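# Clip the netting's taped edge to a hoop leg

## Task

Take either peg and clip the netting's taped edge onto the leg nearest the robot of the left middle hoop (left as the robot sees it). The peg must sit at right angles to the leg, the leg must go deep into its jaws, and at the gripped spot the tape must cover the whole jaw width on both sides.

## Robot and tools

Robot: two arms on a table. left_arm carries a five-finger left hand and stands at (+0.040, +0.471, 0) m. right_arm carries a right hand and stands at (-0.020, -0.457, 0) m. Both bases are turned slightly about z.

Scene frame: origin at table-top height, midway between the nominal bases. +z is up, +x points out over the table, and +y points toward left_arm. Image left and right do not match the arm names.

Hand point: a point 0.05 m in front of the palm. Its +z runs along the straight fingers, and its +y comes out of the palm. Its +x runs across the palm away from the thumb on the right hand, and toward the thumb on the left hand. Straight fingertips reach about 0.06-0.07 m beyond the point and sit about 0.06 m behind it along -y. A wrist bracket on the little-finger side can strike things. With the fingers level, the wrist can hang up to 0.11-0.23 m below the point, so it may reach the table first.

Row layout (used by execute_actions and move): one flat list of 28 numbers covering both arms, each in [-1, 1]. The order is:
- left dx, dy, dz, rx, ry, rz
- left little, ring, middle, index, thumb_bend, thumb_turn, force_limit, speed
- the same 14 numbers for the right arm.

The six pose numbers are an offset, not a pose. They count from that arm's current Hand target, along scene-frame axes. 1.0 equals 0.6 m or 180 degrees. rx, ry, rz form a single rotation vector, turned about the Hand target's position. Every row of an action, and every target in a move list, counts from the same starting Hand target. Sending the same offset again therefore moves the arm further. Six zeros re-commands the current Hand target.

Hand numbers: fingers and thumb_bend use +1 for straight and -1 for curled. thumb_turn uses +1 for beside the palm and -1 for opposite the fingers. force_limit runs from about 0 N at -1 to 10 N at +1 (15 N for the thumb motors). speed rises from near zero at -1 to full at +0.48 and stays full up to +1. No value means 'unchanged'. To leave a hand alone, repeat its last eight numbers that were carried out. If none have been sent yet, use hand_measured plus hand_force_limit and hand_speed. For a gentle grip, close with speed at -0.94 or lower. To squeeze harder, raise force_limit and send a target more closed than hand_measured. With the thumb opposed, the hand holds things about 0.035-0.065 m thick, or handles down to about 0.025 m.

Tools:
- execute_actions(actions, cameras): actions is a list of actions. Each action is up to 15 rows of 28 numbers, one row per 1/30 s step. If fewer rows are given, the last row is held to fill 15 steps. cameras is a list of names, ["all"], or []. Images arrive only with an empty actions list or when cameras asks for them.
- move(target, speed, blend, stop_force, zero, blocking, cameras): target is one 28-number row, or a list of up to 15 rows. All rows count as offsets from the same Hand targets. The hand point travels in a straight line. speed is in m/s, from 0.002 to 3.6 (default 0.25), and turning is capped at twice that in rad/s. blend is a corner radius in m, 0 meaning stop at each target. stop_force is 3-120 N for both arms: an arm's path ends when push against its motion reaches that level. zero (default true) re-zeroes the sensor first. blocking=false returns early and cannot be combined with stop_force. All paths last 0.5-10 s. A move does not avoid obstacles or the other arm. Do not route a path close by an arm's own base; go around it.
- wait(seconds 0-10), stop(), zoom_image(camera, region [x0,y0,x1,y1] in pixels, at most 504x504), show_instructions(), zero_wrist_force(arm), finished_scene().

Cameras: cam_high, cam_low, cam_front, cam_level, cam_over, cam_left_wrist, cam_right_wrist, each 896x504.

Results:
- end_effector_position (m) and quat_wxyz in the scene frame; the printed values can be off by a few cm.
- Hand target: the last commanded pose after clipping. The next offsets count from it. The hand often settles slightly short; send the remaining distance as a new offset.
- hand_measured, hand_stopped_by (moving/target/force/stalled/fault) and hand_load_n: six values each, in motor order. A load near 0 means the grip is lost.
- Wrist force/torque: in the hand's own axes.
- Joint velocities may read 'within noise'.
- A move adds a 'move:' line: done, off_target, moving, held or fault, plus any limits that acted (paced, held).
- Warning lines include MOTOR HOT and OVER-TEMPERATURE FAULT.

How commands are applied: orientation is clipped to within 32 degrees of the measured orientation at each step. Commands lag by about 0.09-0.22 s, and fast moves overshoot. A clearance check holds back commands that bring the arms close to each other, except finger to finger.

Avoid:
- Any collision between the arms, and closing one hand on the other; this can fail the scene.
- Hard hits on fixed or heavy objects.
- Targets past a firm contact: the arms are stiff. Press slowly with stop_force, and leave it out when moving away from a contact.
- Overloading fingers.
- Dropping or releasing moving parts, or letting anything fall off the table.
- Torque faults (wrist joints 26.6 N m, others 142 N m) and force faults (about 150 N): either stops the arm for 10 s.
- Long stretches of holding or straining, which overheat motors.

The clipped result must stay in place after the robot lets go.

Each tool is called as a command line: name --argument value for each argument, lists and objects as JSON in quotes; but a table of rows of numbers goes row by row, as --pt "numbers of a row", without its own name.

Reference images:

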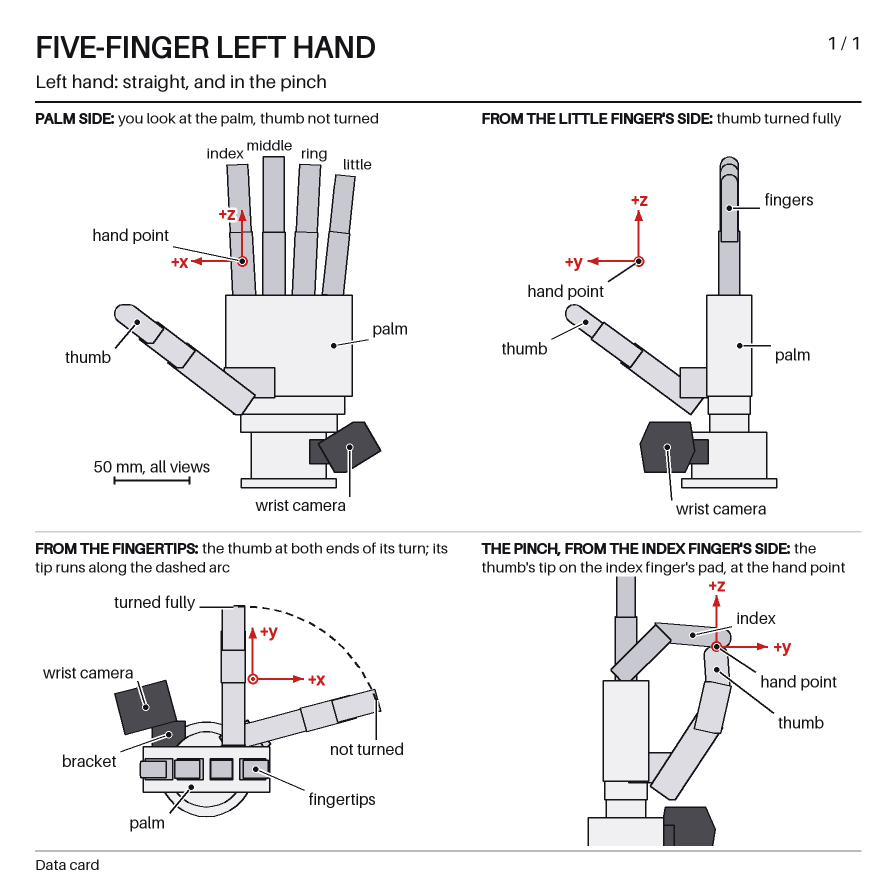

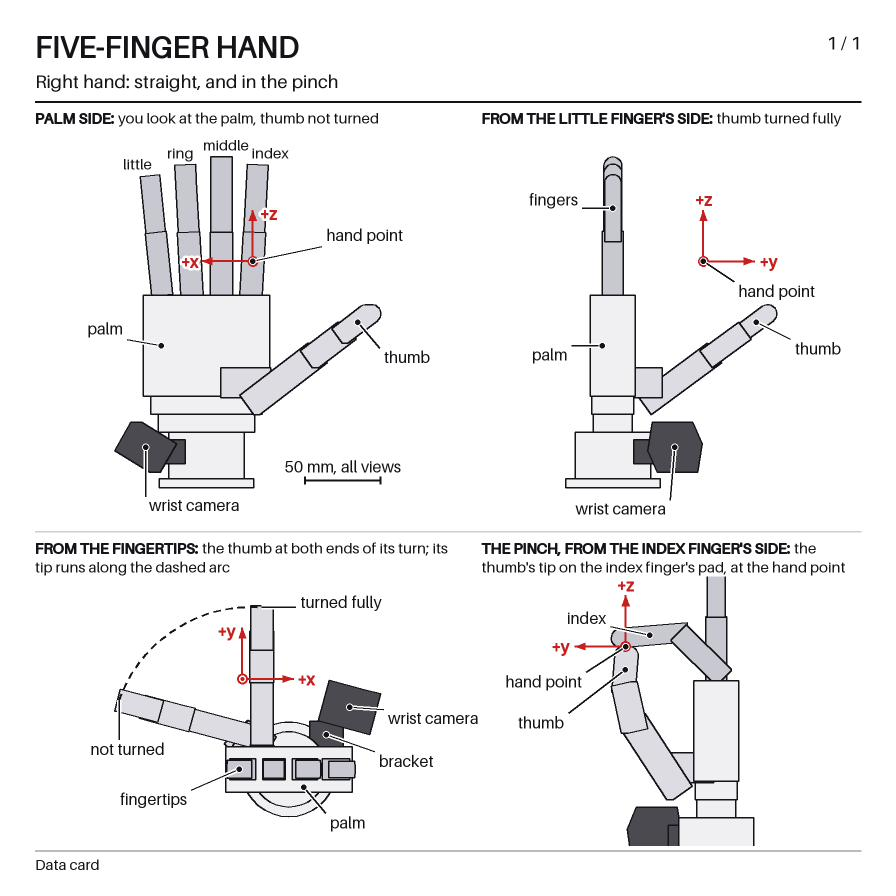

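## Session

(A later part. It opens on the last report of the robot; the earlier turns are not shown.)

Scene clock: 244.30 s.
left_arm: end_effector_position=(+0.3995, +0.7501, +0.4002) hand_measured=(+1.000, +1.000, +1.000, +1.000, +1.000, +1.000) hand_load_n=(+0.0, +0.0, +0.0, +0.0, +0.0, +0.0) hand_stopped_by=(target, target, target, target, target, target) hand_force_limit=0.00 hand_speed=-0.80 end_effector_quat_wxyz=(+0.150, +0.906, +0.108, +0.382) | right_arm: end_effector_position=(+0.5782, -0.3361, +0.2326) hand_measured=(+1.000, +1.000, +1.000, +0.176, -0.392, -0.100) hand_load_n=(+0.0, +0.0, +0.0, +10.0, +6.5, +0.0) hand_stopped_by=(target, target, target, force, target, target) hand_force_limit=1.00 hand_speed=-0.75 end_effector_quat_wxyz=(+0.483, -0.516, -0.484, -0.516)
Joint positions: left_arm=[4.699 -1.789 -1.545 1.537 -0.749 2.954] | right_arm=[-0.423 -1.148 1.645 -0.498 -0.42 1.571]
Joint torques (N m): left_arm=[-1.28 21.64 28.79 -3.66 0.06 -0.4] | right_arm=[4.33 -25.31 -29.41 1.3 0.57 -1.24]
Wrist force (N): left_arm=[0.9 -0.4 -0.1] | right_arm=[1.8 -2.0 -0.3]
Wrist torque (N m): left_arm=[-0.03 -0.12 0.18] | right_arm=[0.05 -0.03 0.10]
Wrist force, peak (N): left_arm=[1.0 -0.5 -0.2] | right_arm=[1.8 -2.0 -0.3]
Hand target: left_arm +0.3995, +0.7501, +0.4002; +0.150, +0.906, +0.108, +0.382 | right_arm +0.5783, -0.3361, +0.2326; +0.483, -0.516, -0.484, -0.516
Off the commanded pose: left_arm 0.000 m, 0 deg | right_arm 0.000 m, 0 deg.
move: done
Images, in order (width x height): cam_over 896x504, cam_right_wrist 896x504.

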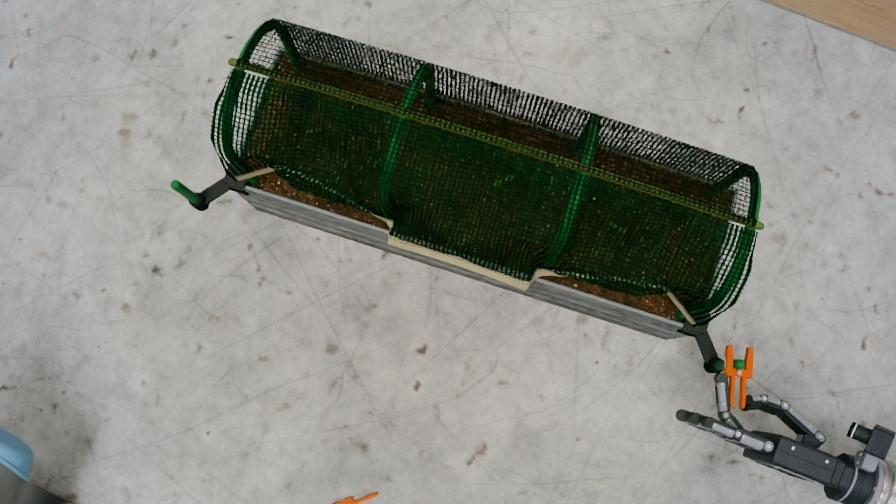

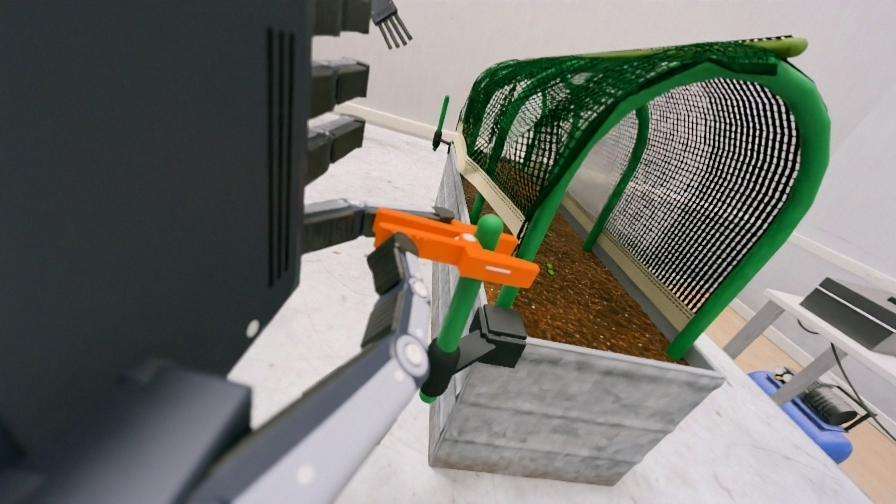

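move --pt "0 0 0 0 0 0 1 1 1 1 1 1 0.0 -0.8 0.0003 0.0027 0 0 0 0 1 1 1 0.17 -0.40 -0.10 1.0 -0.75" --pt "0 0 0 0 0 0 1 1 1 1 1 1 0.0 -0.8 -0.0187 -0.0034 0 0 0 0 1 1 1 0.17 -0.40 -0.10 1.0 -0.75" --speed 0.02 --cameras '["cam_over","cam_level","cam_right_wrist"]'

zoom_image --camera "cam_over" --region '[680, 330, 780, 430]'

zoom_image --camera "cam_level" --region '[730, 180, 870, 260]'

zoom_image --camera "cam_right_wrist" --region '[340, 160, 580, 330]'

Scene clock: 246.50 s.
left_arm: end_effector_position=(+0.3995, +0.7501, +0.4002) hand_measured=(+1.000, +1.000, +1.000, +1.000, +1.000, +1.000) hand_load_n=(+0.0, +0.0, +0.0, +0.0, +0.0, +0.0) hand_stopped_by=(target, target, target, target, target, target) hand_force_limit=0.00 hand_speed=-0.80 end_effector_quat_wxyz=(+0.150, +0.906, +0.108, +0.382) | right_arm: end_effector_position=(+0.5672, -0.3381, +0.2326) hand_measured=(+1.000, +1.000, +1.000, +0.176, -0.392, -0.100) hand_load_n=(+0.0, +0.0, +0.0, +9.0, +6.0, -0.5) hand_stopped_by=(target, target, target, force, target, target) hand_force_limit=1.00 hand_speed=-0.75 end_effector_quat_wxyz=(+0.483, -0.516, -0.484, -0.516)
Joint positions: left_arm=[4.699 -1.789 -1.545 1.537 -0.749 2.954] | right_arm=[-0.437 -1.17 1.677 -0.509 -0.433 1.571]
Joint torques (N m): left_arm=[-1.64 19.91 27.65 -3.8 -0.04 -0.23] | right_arm=[-5.08 -42.77 -4 -1.03 -1.21 0.4]
Wrist force (N): left_arm=[0.9 -0.5 -0.2] | right_arm=[1.7 0.4 -0.9]
Wrist torque (N m): left_arm=[-0.03 -0.12 0.18] | right_arm=[0.09 -0.03 0.13]
Wrist force, peak (N): left_arm=[1.0 -0.5 0.1] | right_arm=[1.8 -4.3 -3.1]
Hand target: left_arm +0.3995, +0.7501, +0.4002; +0.150, +0.906, +0.108, +0.382 | right_arm +0.5670, -0.3382, +0.2326; +0.483, -0.516, -0.484, -0.516
Off the commanded pose: left_arm 0.000 m, 0 deg | right_arm 0.000 m, 0 deg.
move: done
Images, in order (width x height): cam_level 896x504, cam_over 896x504, cam_right_wrist 896x504.

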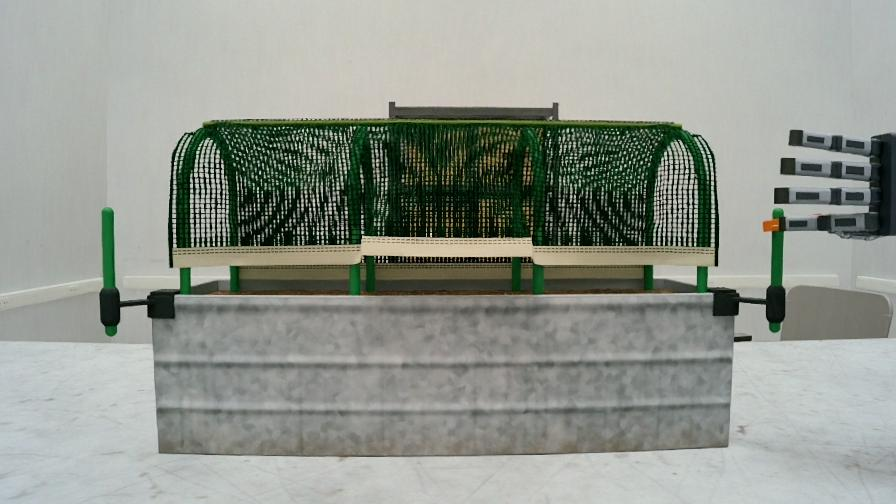

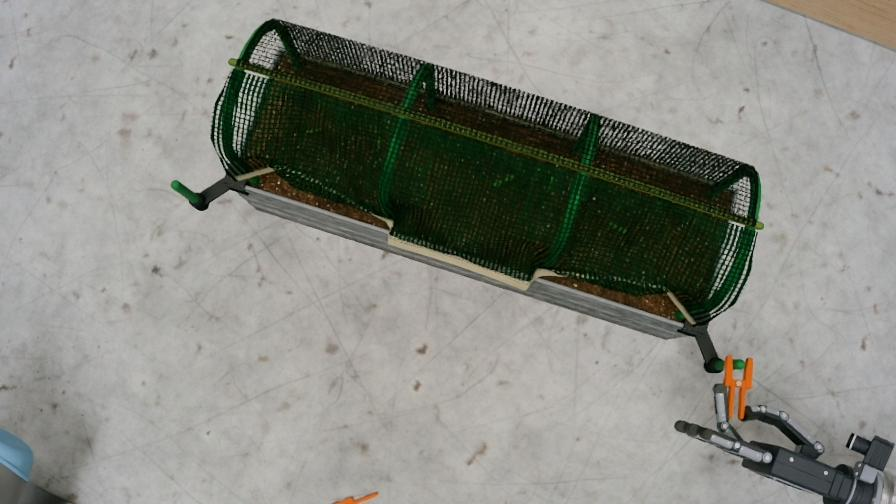

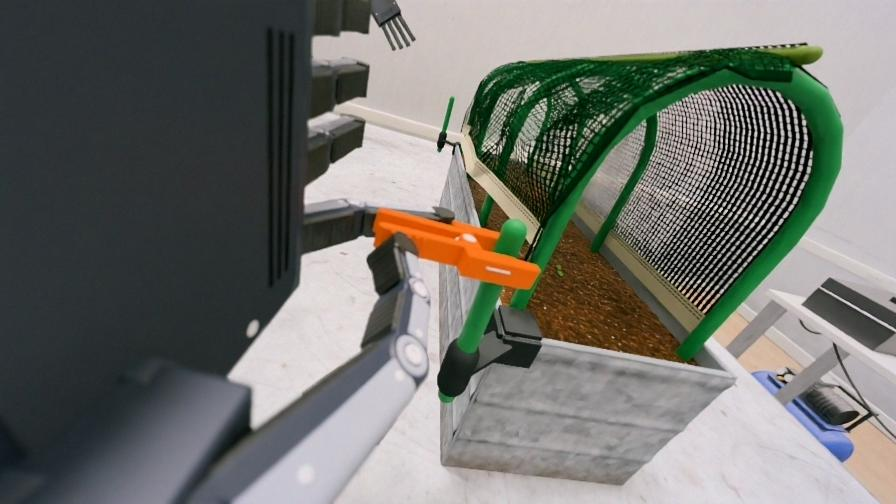

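Scaled by 5.040 from the camera's 896x504 image, which has a finer 1280x720 frame.

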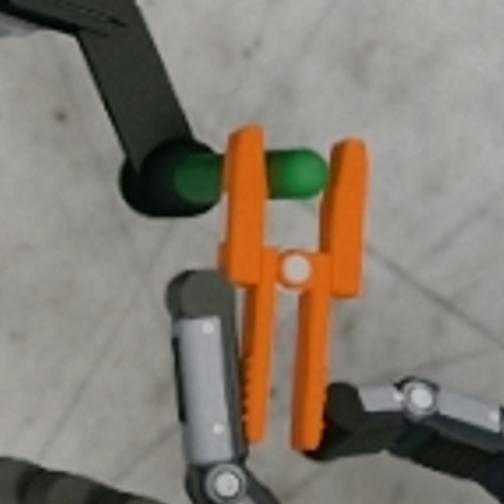

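Scaled by 3.600 from the camera's 896x504 image, which has a finer 1280x720 frame.

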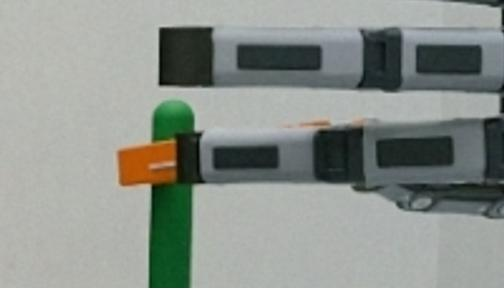

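Scaled by 2.100 from the camera's 896x504 image, which has a finer 1280x720 frame.

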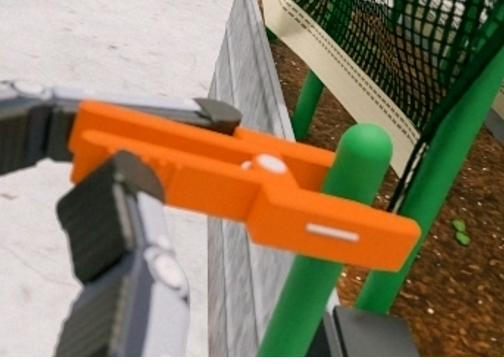

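move --pt "0 0 0 0 0 0 1 1 1 1 1 1 0.0 -0.8 -0.0175 -0.0056 0 0 0 0 1 1 1 0.17 -0.40 -0.10 1.0 -0.75" --speed 0.025 --cameras '["cam_over","cam_level","cam_right_wrist"]'

Scene clock: 248.60 s.
left_arm: end_effector_position=(+0.3995, +0.7501, +0.4002) hand_measured=(+1.000, +1.000, +1.000, +1.000, +1.000, +1.000) hand_load_n=(+0.0, +0.0, +0.0, +0.0, +0.0, +0.0) hand_stopped_by=(target, target, target, target, target, target) hand_force_limit=0.00 hand_speed=-0.80 end_effector_quat_wxyz=(+0.150, +0.906, +0.108, +0.382) | right_arm: end_effector_position=(+0.5567, -0.3415, +0.2326) hand_measured=(+1.000, +1.000, +1.000, +0.176, -0.392, -0.100) hand_load_n=(+0.0, +0.0, +0.0, +9.0, +6.0, +0.0) hand_stopped_by=(target, target, target, force, target, target) hand_force_limit=1.00 hand_speed=-0.75 end_effector_quat_wxyz=(+0.483, -0.516, -0.484, -0.516)
Joint positions: left_arm=[4.699 -1.789 -1.545 1.537 -0.749 2.954] | right_arm=[-0.453 -1.19 1.707 -0.519 -0.449 1.571]
Joint torques (N m): left_arm=[-1.21 20.76 28.35 -3.74 0.08 -0.46] | right_arm=[-5.41 -41.6 -3.12 -1.1 -1.31 0.29]
Wrist force (N): left_arm=[0.9 -0.4 -0.2] | right_arm=[2.0 0.2 -1.1]
Wrist torque (N m): left_arm=[-0.02 -0.13 0.18] | right_arm=[0.07 -0.08 0.14]
Wrist force, peak (N): left_arm=[1.0 -0.5 -0.1] | right_arm=[2.2 0.0 -1.3]
Hand target: left_arm +0.3995, +0.7501, +0.4002; +0.150, +0.906, +0.108, +0.382 | right_arm +0.5565, -0.3415, +0.2326; +0.483, -0.516, -0.484, -0.516
Off the commanded pose: left_arm 0.000 m, 0 deg | right_arm 0.000 m, 0 deg.
move: done
Images, in order (width x height): cam_level 896x504, cam_over 896x504, cam_right_wrist 896x504.

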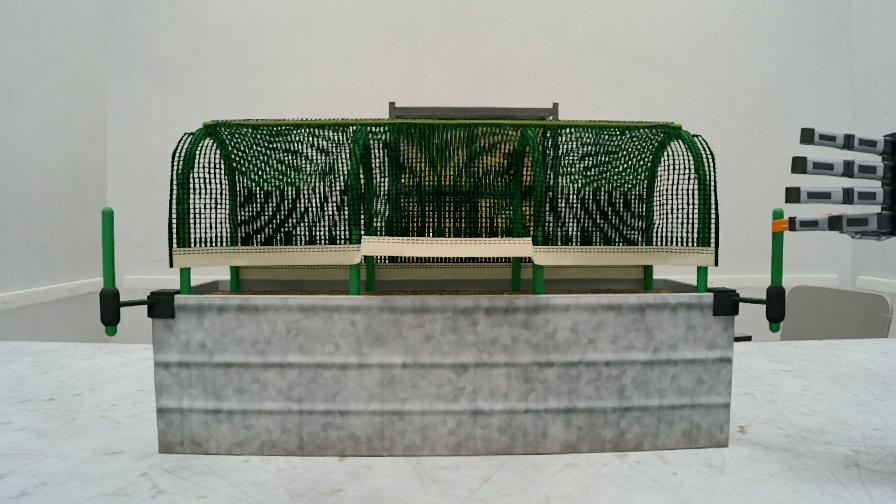

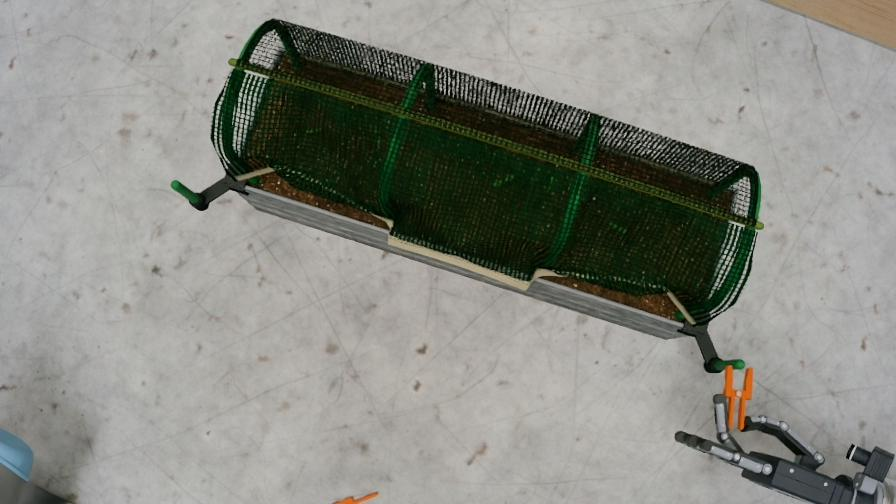

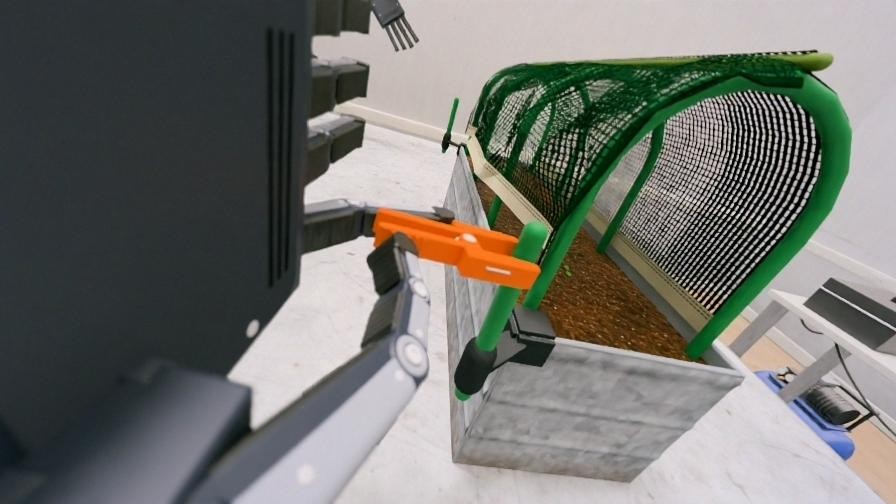

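move --pt "0 0 0 0 0 0 1 1 1 1 1 1 0.0 -0.8 -0.0317 -0.0103 0 0 0 0 1 1 1 0.17 -0.40 -0.10 1.0 -0.75" --speed 0.035 --cameras '["cam_over","cam_level","cam_right_wrist"]'

Scene clock: 249.87 s.
left_arm: end_effector_position=(+0.3995, +0.7501, +0.4002) hand_measured=(+1.000, +1.000, +1.000, +1.000, +1.000, +1.000) hand_load_n=(+0.0, +0.0, +0.0, +0.0, +0.0, +0.0) hand_stopped_by=(target, target, target, target, target, target) hand_force_limit=0.00 hand_speed=-0.80 end_effector_quat_wxyz=(+0.150, +0.906, +0.108, +0.382) | right_arm: end_effector_position=(+0.5376, -0.3477, +0.2326) hand_measured=(+1.000, +1.000, +1.000, +0.176, -0.392, -0.100) hand_load_n=(+0.0, +0.0, +0.5, +9.0, +6.0, -0.5) hand_stopped_by=(target, target, target, force, target, target) hand_force_limit=1.00 hand_speed=-0.75 end_effector_quat_wxyz=(+0.483, -0.516, -0.484, -0.516)
Joint positions: left_arm=[4.699 -1.789 -1.545 1.537 -0.749 2.954] | right_arm=[-0.483 -1.226 1.759 -0.534 -0.48 1.571]
Joint torques (N m): left_arm=[-1.79 20.49 27.59 -3.82 0.24 -0.22] | right_arm=[-6.3 -38.8 -3.57 -1.17 -1.23 0.9]
Wrist force (N): left_arm=[0.8 -0.4 -0.2] | right_arm=[1.6 0.0 -1.2]
Wrist torque (N m): left_arm=[-0.02 -0.12 0.17] | right_arm=[0.04 -0.03 0.12]
Wrist force, peak (N): left_arm=[0.9 -0.5 -0.2] | right_arm=[2.3 0.1 -1.1]
Hand target: left_arm +0.3995, +0.7501, +0.4002; +0.150, +0.906, +0.108, +0.382 | right_arm +0.5375, -0.3477, +0.2326; +0.483, -0.516, -0.484, -0.516
Off the commanded pose: left_arm 0.000 m, 0 deg | right_arm 0.000 m, 0 deg.
move: done
Images, in order (width x height): cam_level 896x504, cam_over 896x504, cam_right_wrist 896x504.

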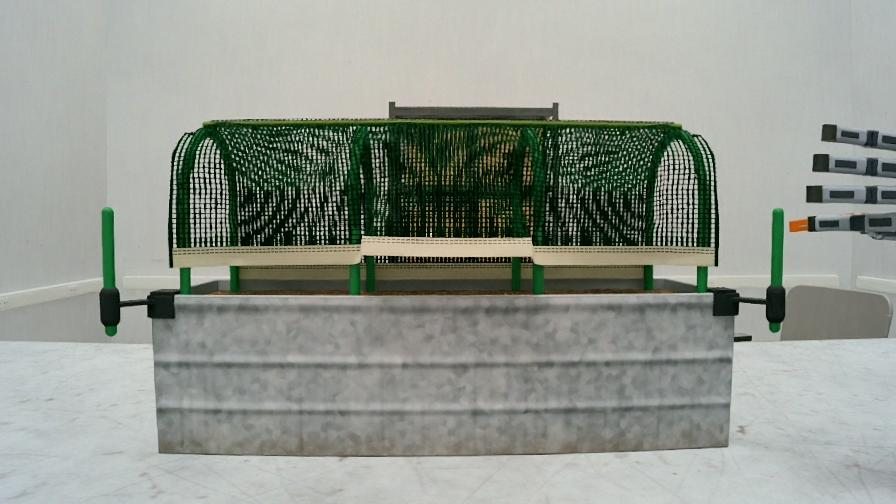

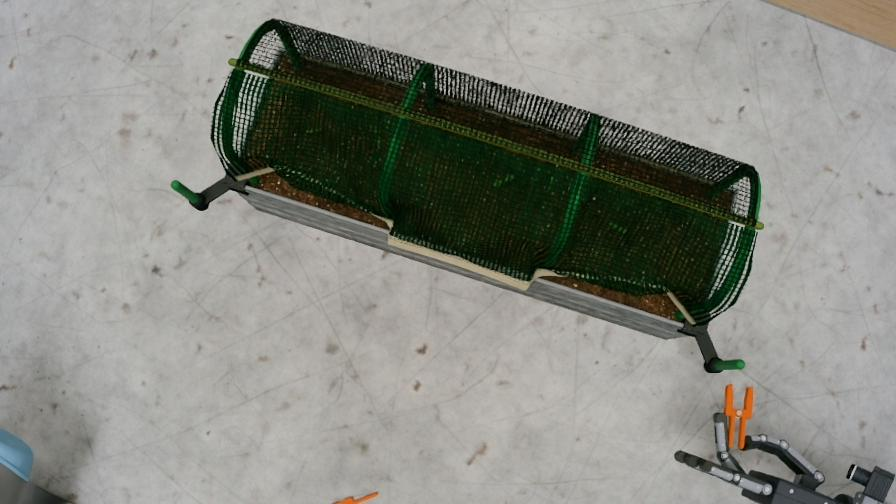

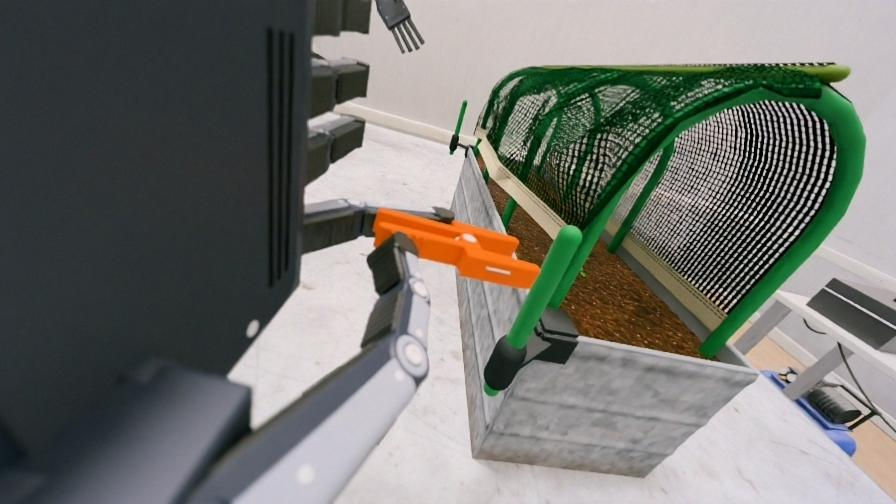

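move --pt "0 0 0 0 0 0 1 1 1 1 1 1 0.0 -0.8 -0.1292 -0.02 0.1 0 0 0 1 1 1 0.17 -0.40 -0.10 1.0 -0.75" --pt "0 0 0 0 0 0 1 1 1 1 1 1 0.0 -0.8 -0.1292 0.68 0.1 0 0 -0.0878 1 1 1 0.17 -0.40 -0.10 1.0 -0.75" --speed 0.2 --blend 0.03 --cameras '["all"]'

Scene clock: 254.70 s.
left_arm: end_effector_position=(+0.3995, +0.7501, +0.4002) hand_measured=(+1.000, +1.000, +1.000, +1.000, +1.000, +1.000) hand_load_n=(+0.0, +0.0, +0.0, +0.0, +0.0, +0.0) hand_stopped_by=(target, target, target, target, target, target) hand_force_limit=0.00 hand_speed=-0.80 end_effector_quat_wxyz=(+0.150, +0.906, +0.108, +0.382) | right_arm: end_effector_position=(+0.4600, +0.0602, +0.2926) hand_measured=(+1.000, +1.000, +1.000, +0.176, -0.392, -0.100) hand_load_n=(+0.0, +0.0, +0.0, +8.5, +6.0, +0.0) hand_stopped_by=(target, target, target, force, target, target) hand_force_limit=1.00 hand_speed=-0.75 end_effector_quat_wxyz=(-0.407, +0.578, +0.408, +0.578)
Joint positions: left_arm=[4.699 -1.789 -1.545 1.537 -0.749 2.954] | right_arm=[0.492 -1.393 1.807 -0.412 0.771 1.569]
Joint torques (N m): left_arm=[-0.55 20.74 27.85 -3.88 0.22 -0.37] | right_arm=[6.26 -18.98 -31.32 0.43 1.95 -1.23]
Wrist force (N): left_arm=[0.8 -0.3 -0.1] | right_arm=[1.4 0.3 -1.1]
Wrist torque (N m): left_arm=[0.00 -0.10 0.17] | right_arm=[0.07 0.03 0.16]
Wrist force, peak (N): left_arm=[1.1 -0.3 0.1] | right_arm=[2.2 -0.3 -1.6]
Hand target: left_arm +0.3995, +0.7501, +0.4002; +0.150, +0.906, +0.108, +0.382 | right_arm +0.4600, +0.0603, +0.2926; -0.407, +0.578, +0.408, +0.578
Off the commanded pose: left_arm 0.000 m, 0 deg | right_arm 0.000 m, 0 deg.
move: done

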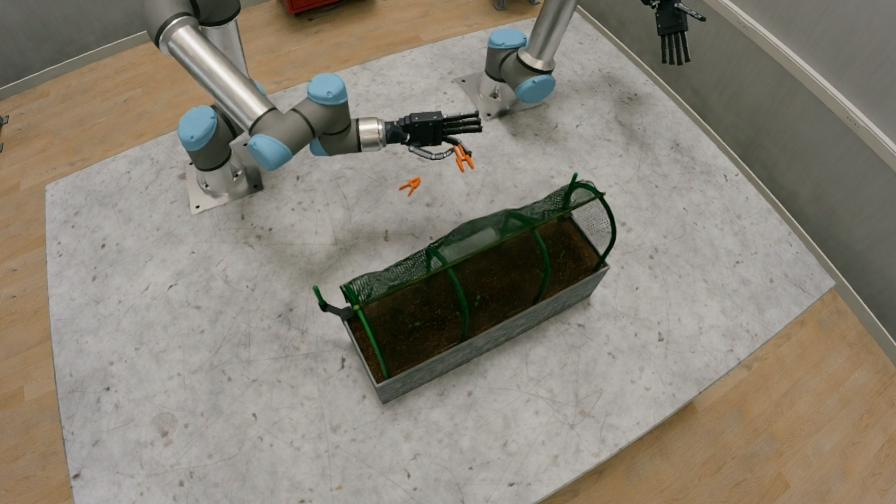

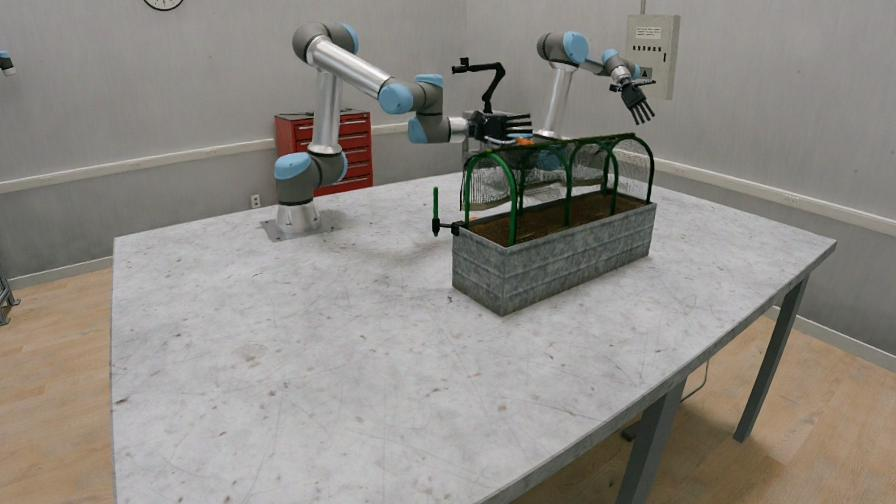

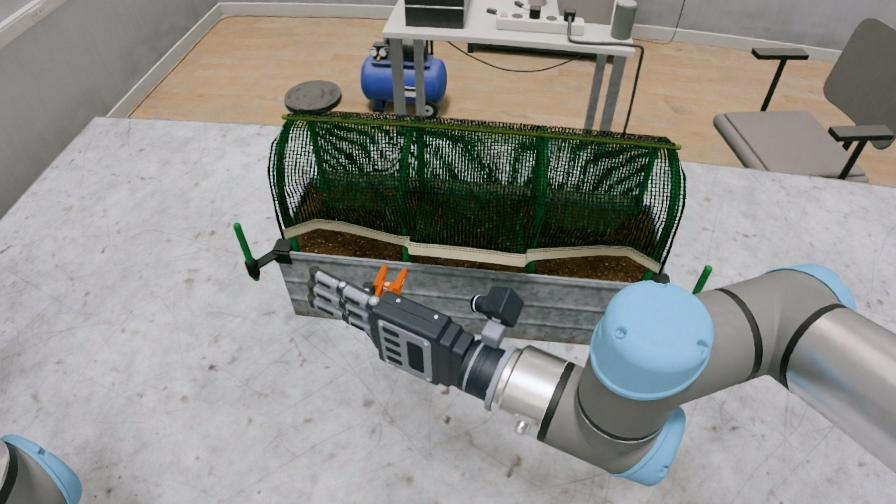

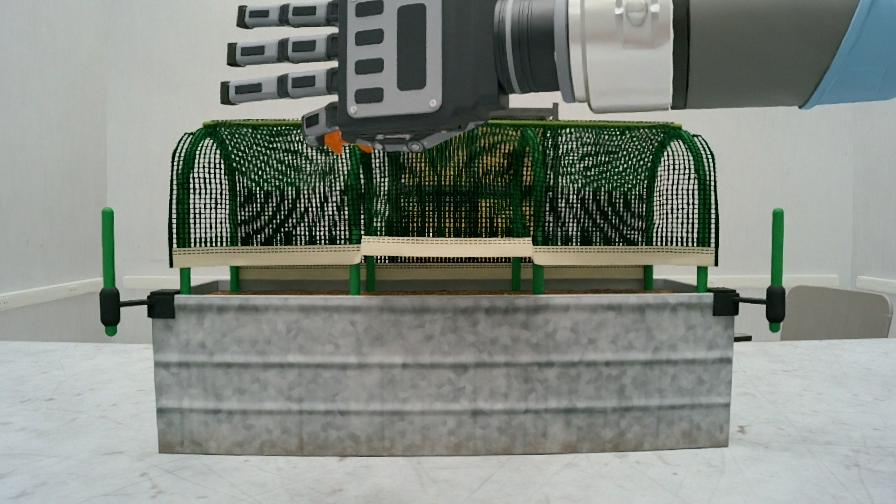

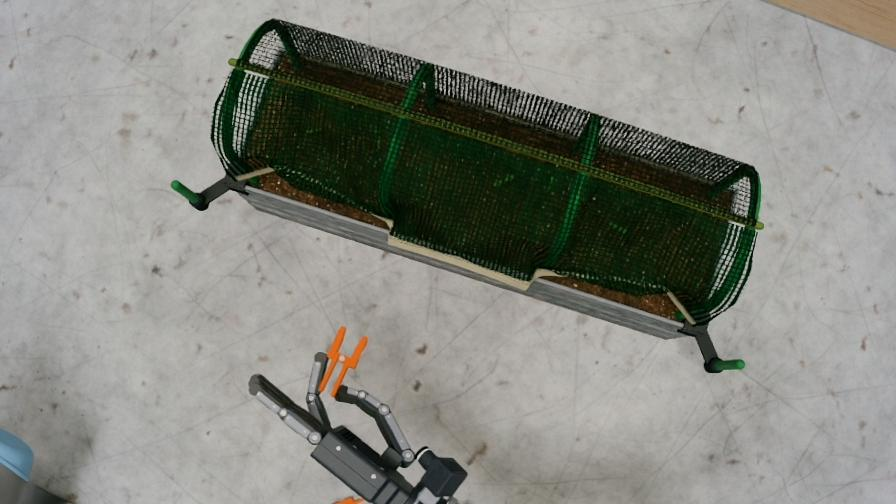

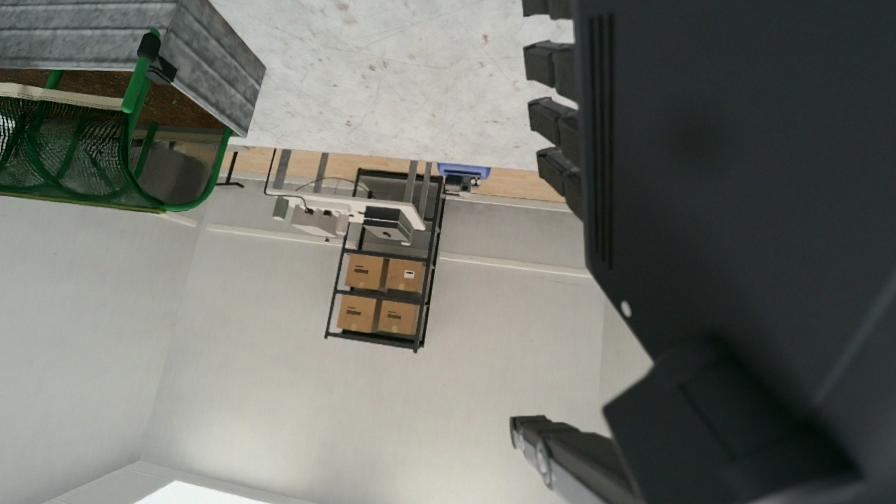

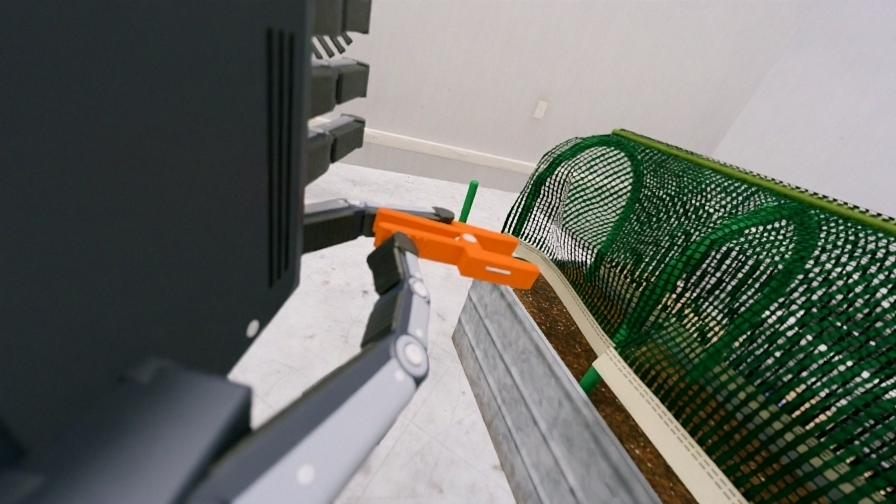

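zoom_image --camera "cam_over" --region '[300, 310, 400, 410]'

zoom_image --camera "cam_over" --region '[350, 180, 430, 260]'

zoom_image --camera "cam_front" --region '[360, 200, 460, 300]'

zoom_image --camera "cam_level" --region '[300, 200, 420, 320]'

zoom_image --camera "cam_right_wrist" --region '[520, 280, 720, 480]'

Scaled by 5.040 from the camera's 896x504 image, which has a finer 1280x720 frame.

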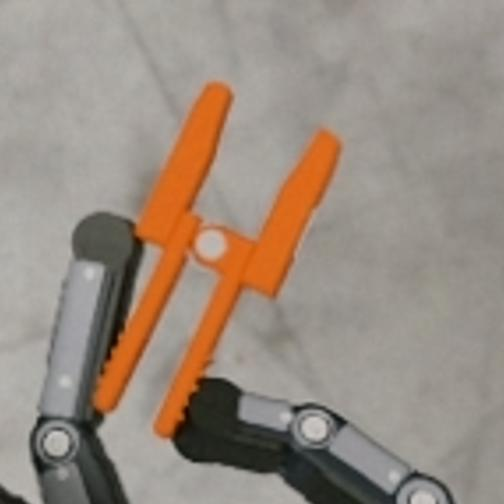

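Scaled by 6.300 from the camera's 896x504 image, which has a finer 1280x720 frame.

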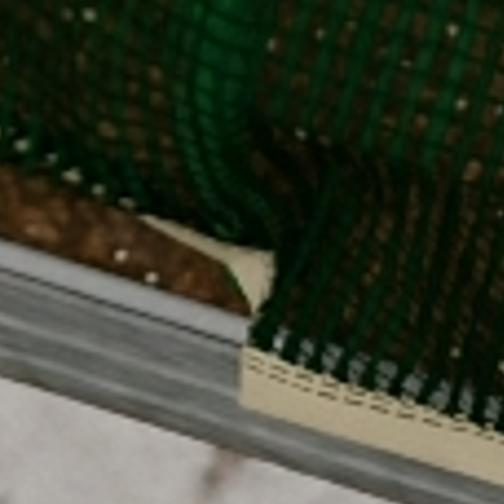

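Scaled by 5.040 from the camera's 896x504 image, which has a finer 1280x720 frame.

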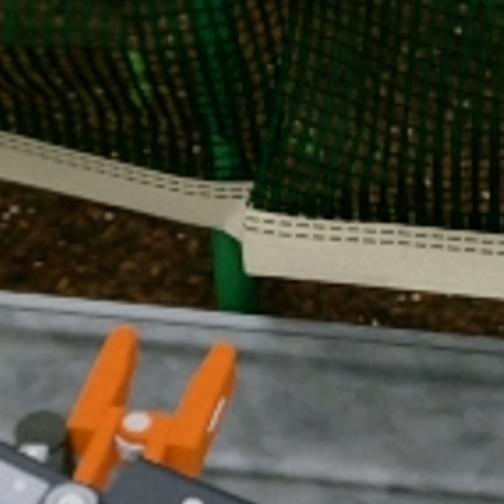

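Scaled by 4.200 from the camera's 896x504 image, which has a finer 1280x720 frame.

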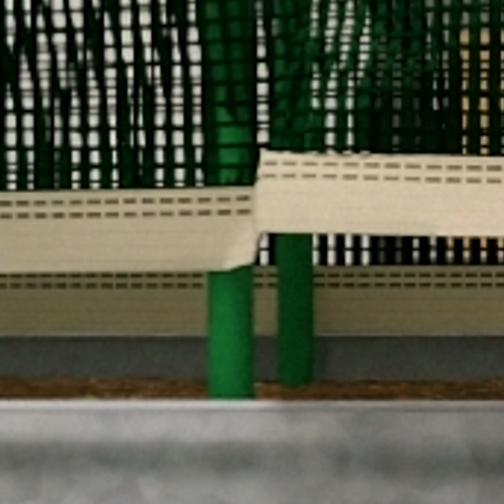

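Scaled by 2.520 from the camera's 896x504 image, which has a finer 1280x720 frame.

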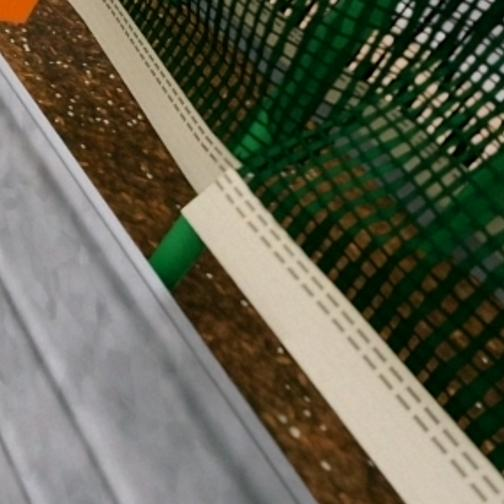

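zoom_image --camera "cam_level" --region '[290, 90, 450, 180]'

zoom_image --camera "cam_right_wrist" --region '[340, 160, 580, 330]'

Scaled by 3.150 from the camera's 896x504 image, which has a finer 1280x720 frame.

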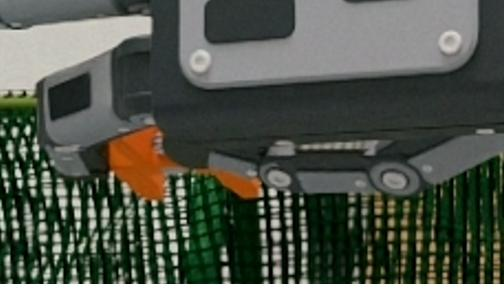

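Scaled by 2.100 from the camera's 896x504 image, which has a finer 1280x720 frame.

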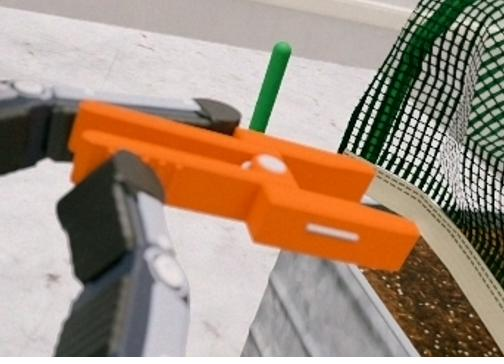

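move --pt "0 0 0 0 0 0 1 1 1 1 1 1 0.0 -0.8 0 0 -0.13 0 -0.0306 0.0278 1 1 1 0.17 -0.40 -0.10 1.0 -0.75" --speed 0.1 --cameras '["cam_over","cam_level","cam_front","cam_right_wrist"]'

Scene clock: 258.87 s.
left_arm: end_effector_position=(+0.3995, +0.7501, +0.4002) hand_measured=(+1.000, +1.000, +1.000, +1.000, +1.000, +1.000) hand_load_n=(+0.0, +0.0, +0.0, +0.0, +0.0, +0.0) hand_stopped_by=(target, target, target, target, target, target) hand_force_limit=0.00 hand_speed=-0.80 end_effector_quat_wxyz=(+0.150, +0.906, +0.108, +0.382) | right_arm: end_effector_position=(+0.4600, +0.0603, +0.2147) hand_measured=(+1.000, +1.000, +1.000, +0.176, -0.392, -0.100) hand_load_n=(+0.0, +0.0, +0.0, +9.0, +6.0, -0.5) hand_stopped_by=(target, target, target, force, target, target) hand_force_limit=1.00 hand_speed=-0.75 end_effector_quat_wxyz=(-0.412, +0.531, +0.452, +0.587)
Joint positions: left_arm=[4.699 -1.789 -1.545 1.537 -0.749 2.954] | right_arm=[0.452 -1.278 1.926 -0.694 0.643 1.514]
Joint torques (N m): left_arm=[-0.29 20.78 28.53 -4.01 0.27 -0.38] | right_arm=[-5.48 -20.31 -2.7 -2.94 -1.16 1.28]
Wrist force (N): left_arm=[0.9 -0.5 0.1] | right_arm=[1.5 0.4 -1.0]
Wrist torque (N m): left_arm=[-0.05 -0.12 0.18] | right_arm=[0.06 0.07 0.04]
Wrist force, peak (N): left_arm=[1.1 -0.3 -0.2] | right_arm=[2.7 0.5 -0.9]
Hand target: left_arm +0.3995, +0.7501, +0.4002; +0.150, +0.906, +0.108, +0.382 | right_arm +0.4600, +0.0603, +0.2146; -0.412, +0.531, +0.452, +0.587
Off the commanded pose: left_arm 0.000 m, 0 deg | right_arm 0.000 m, 0 deg.
move: done
Images, in order (width x height): cam_front 896x504, cam_level 896x504, cam_over 896x504, cam_right_wrist 896x504.

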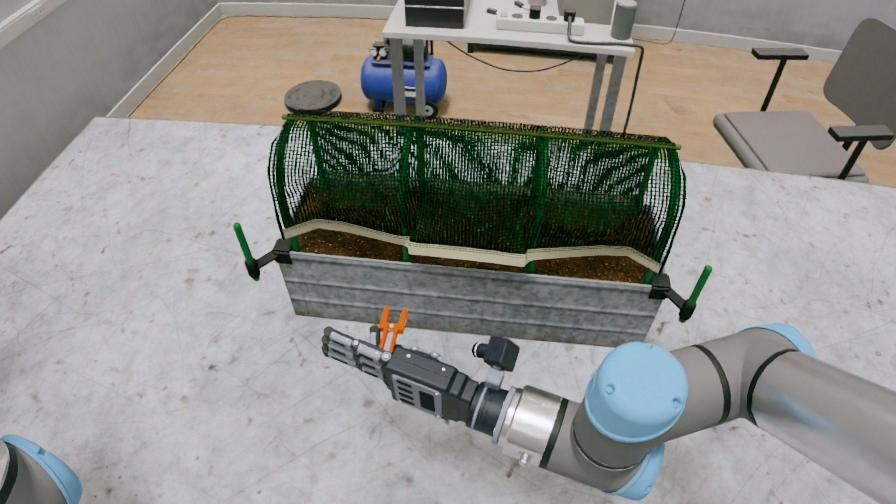

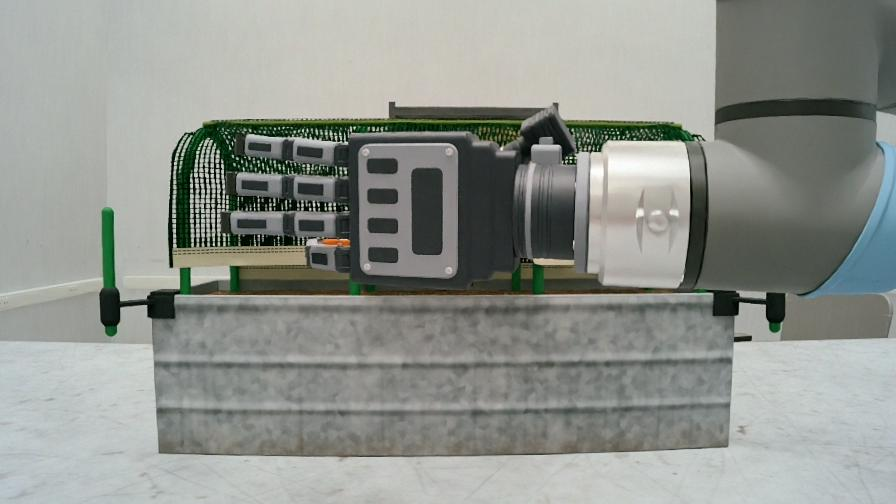

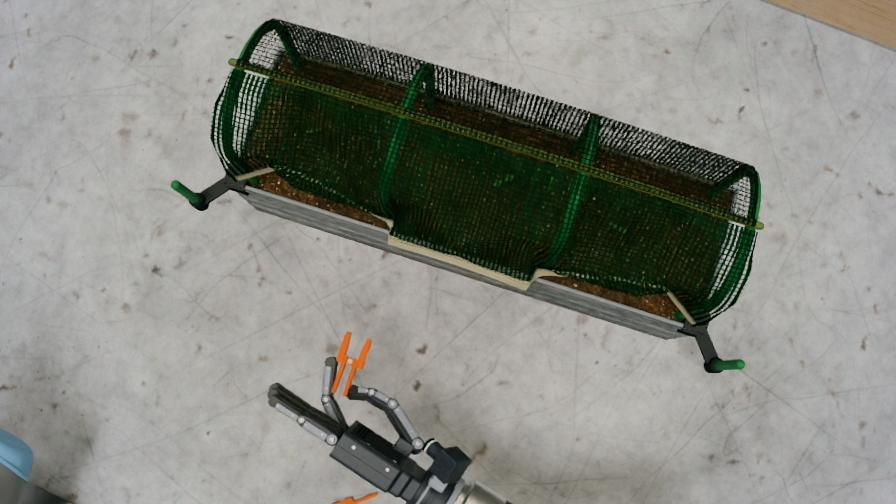

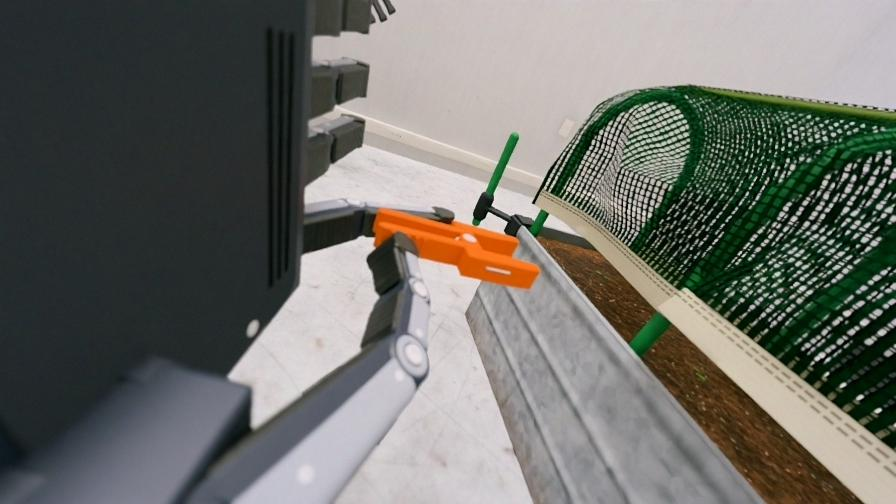

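zoom_image --camera "cam_level" --region '[290, 200, 410, 300]'

zoom_image --camera "cam_over" --region '[300, 310, 400, 410]'

zoom_image --camera "cam_front" --region '[340, 220, 460, 370]'

Scaled by 4.200 from the camera's 896x504 image, which has a finer 1280x720 frame.

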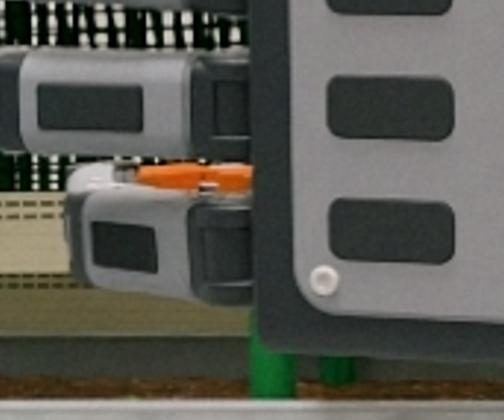

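Scaled by 5.040 from the camera's 896x504 image, which has a finer 1280x720 frame.

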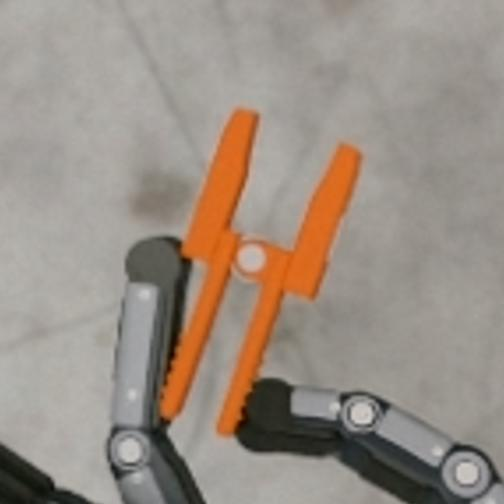

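Scaled by 3.360 from the camera's 896x504 image, which has a finer 1280x720 frame.

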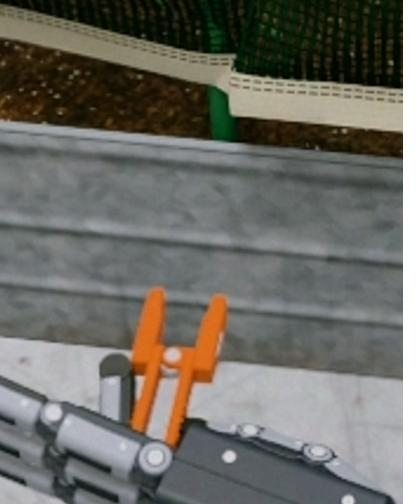

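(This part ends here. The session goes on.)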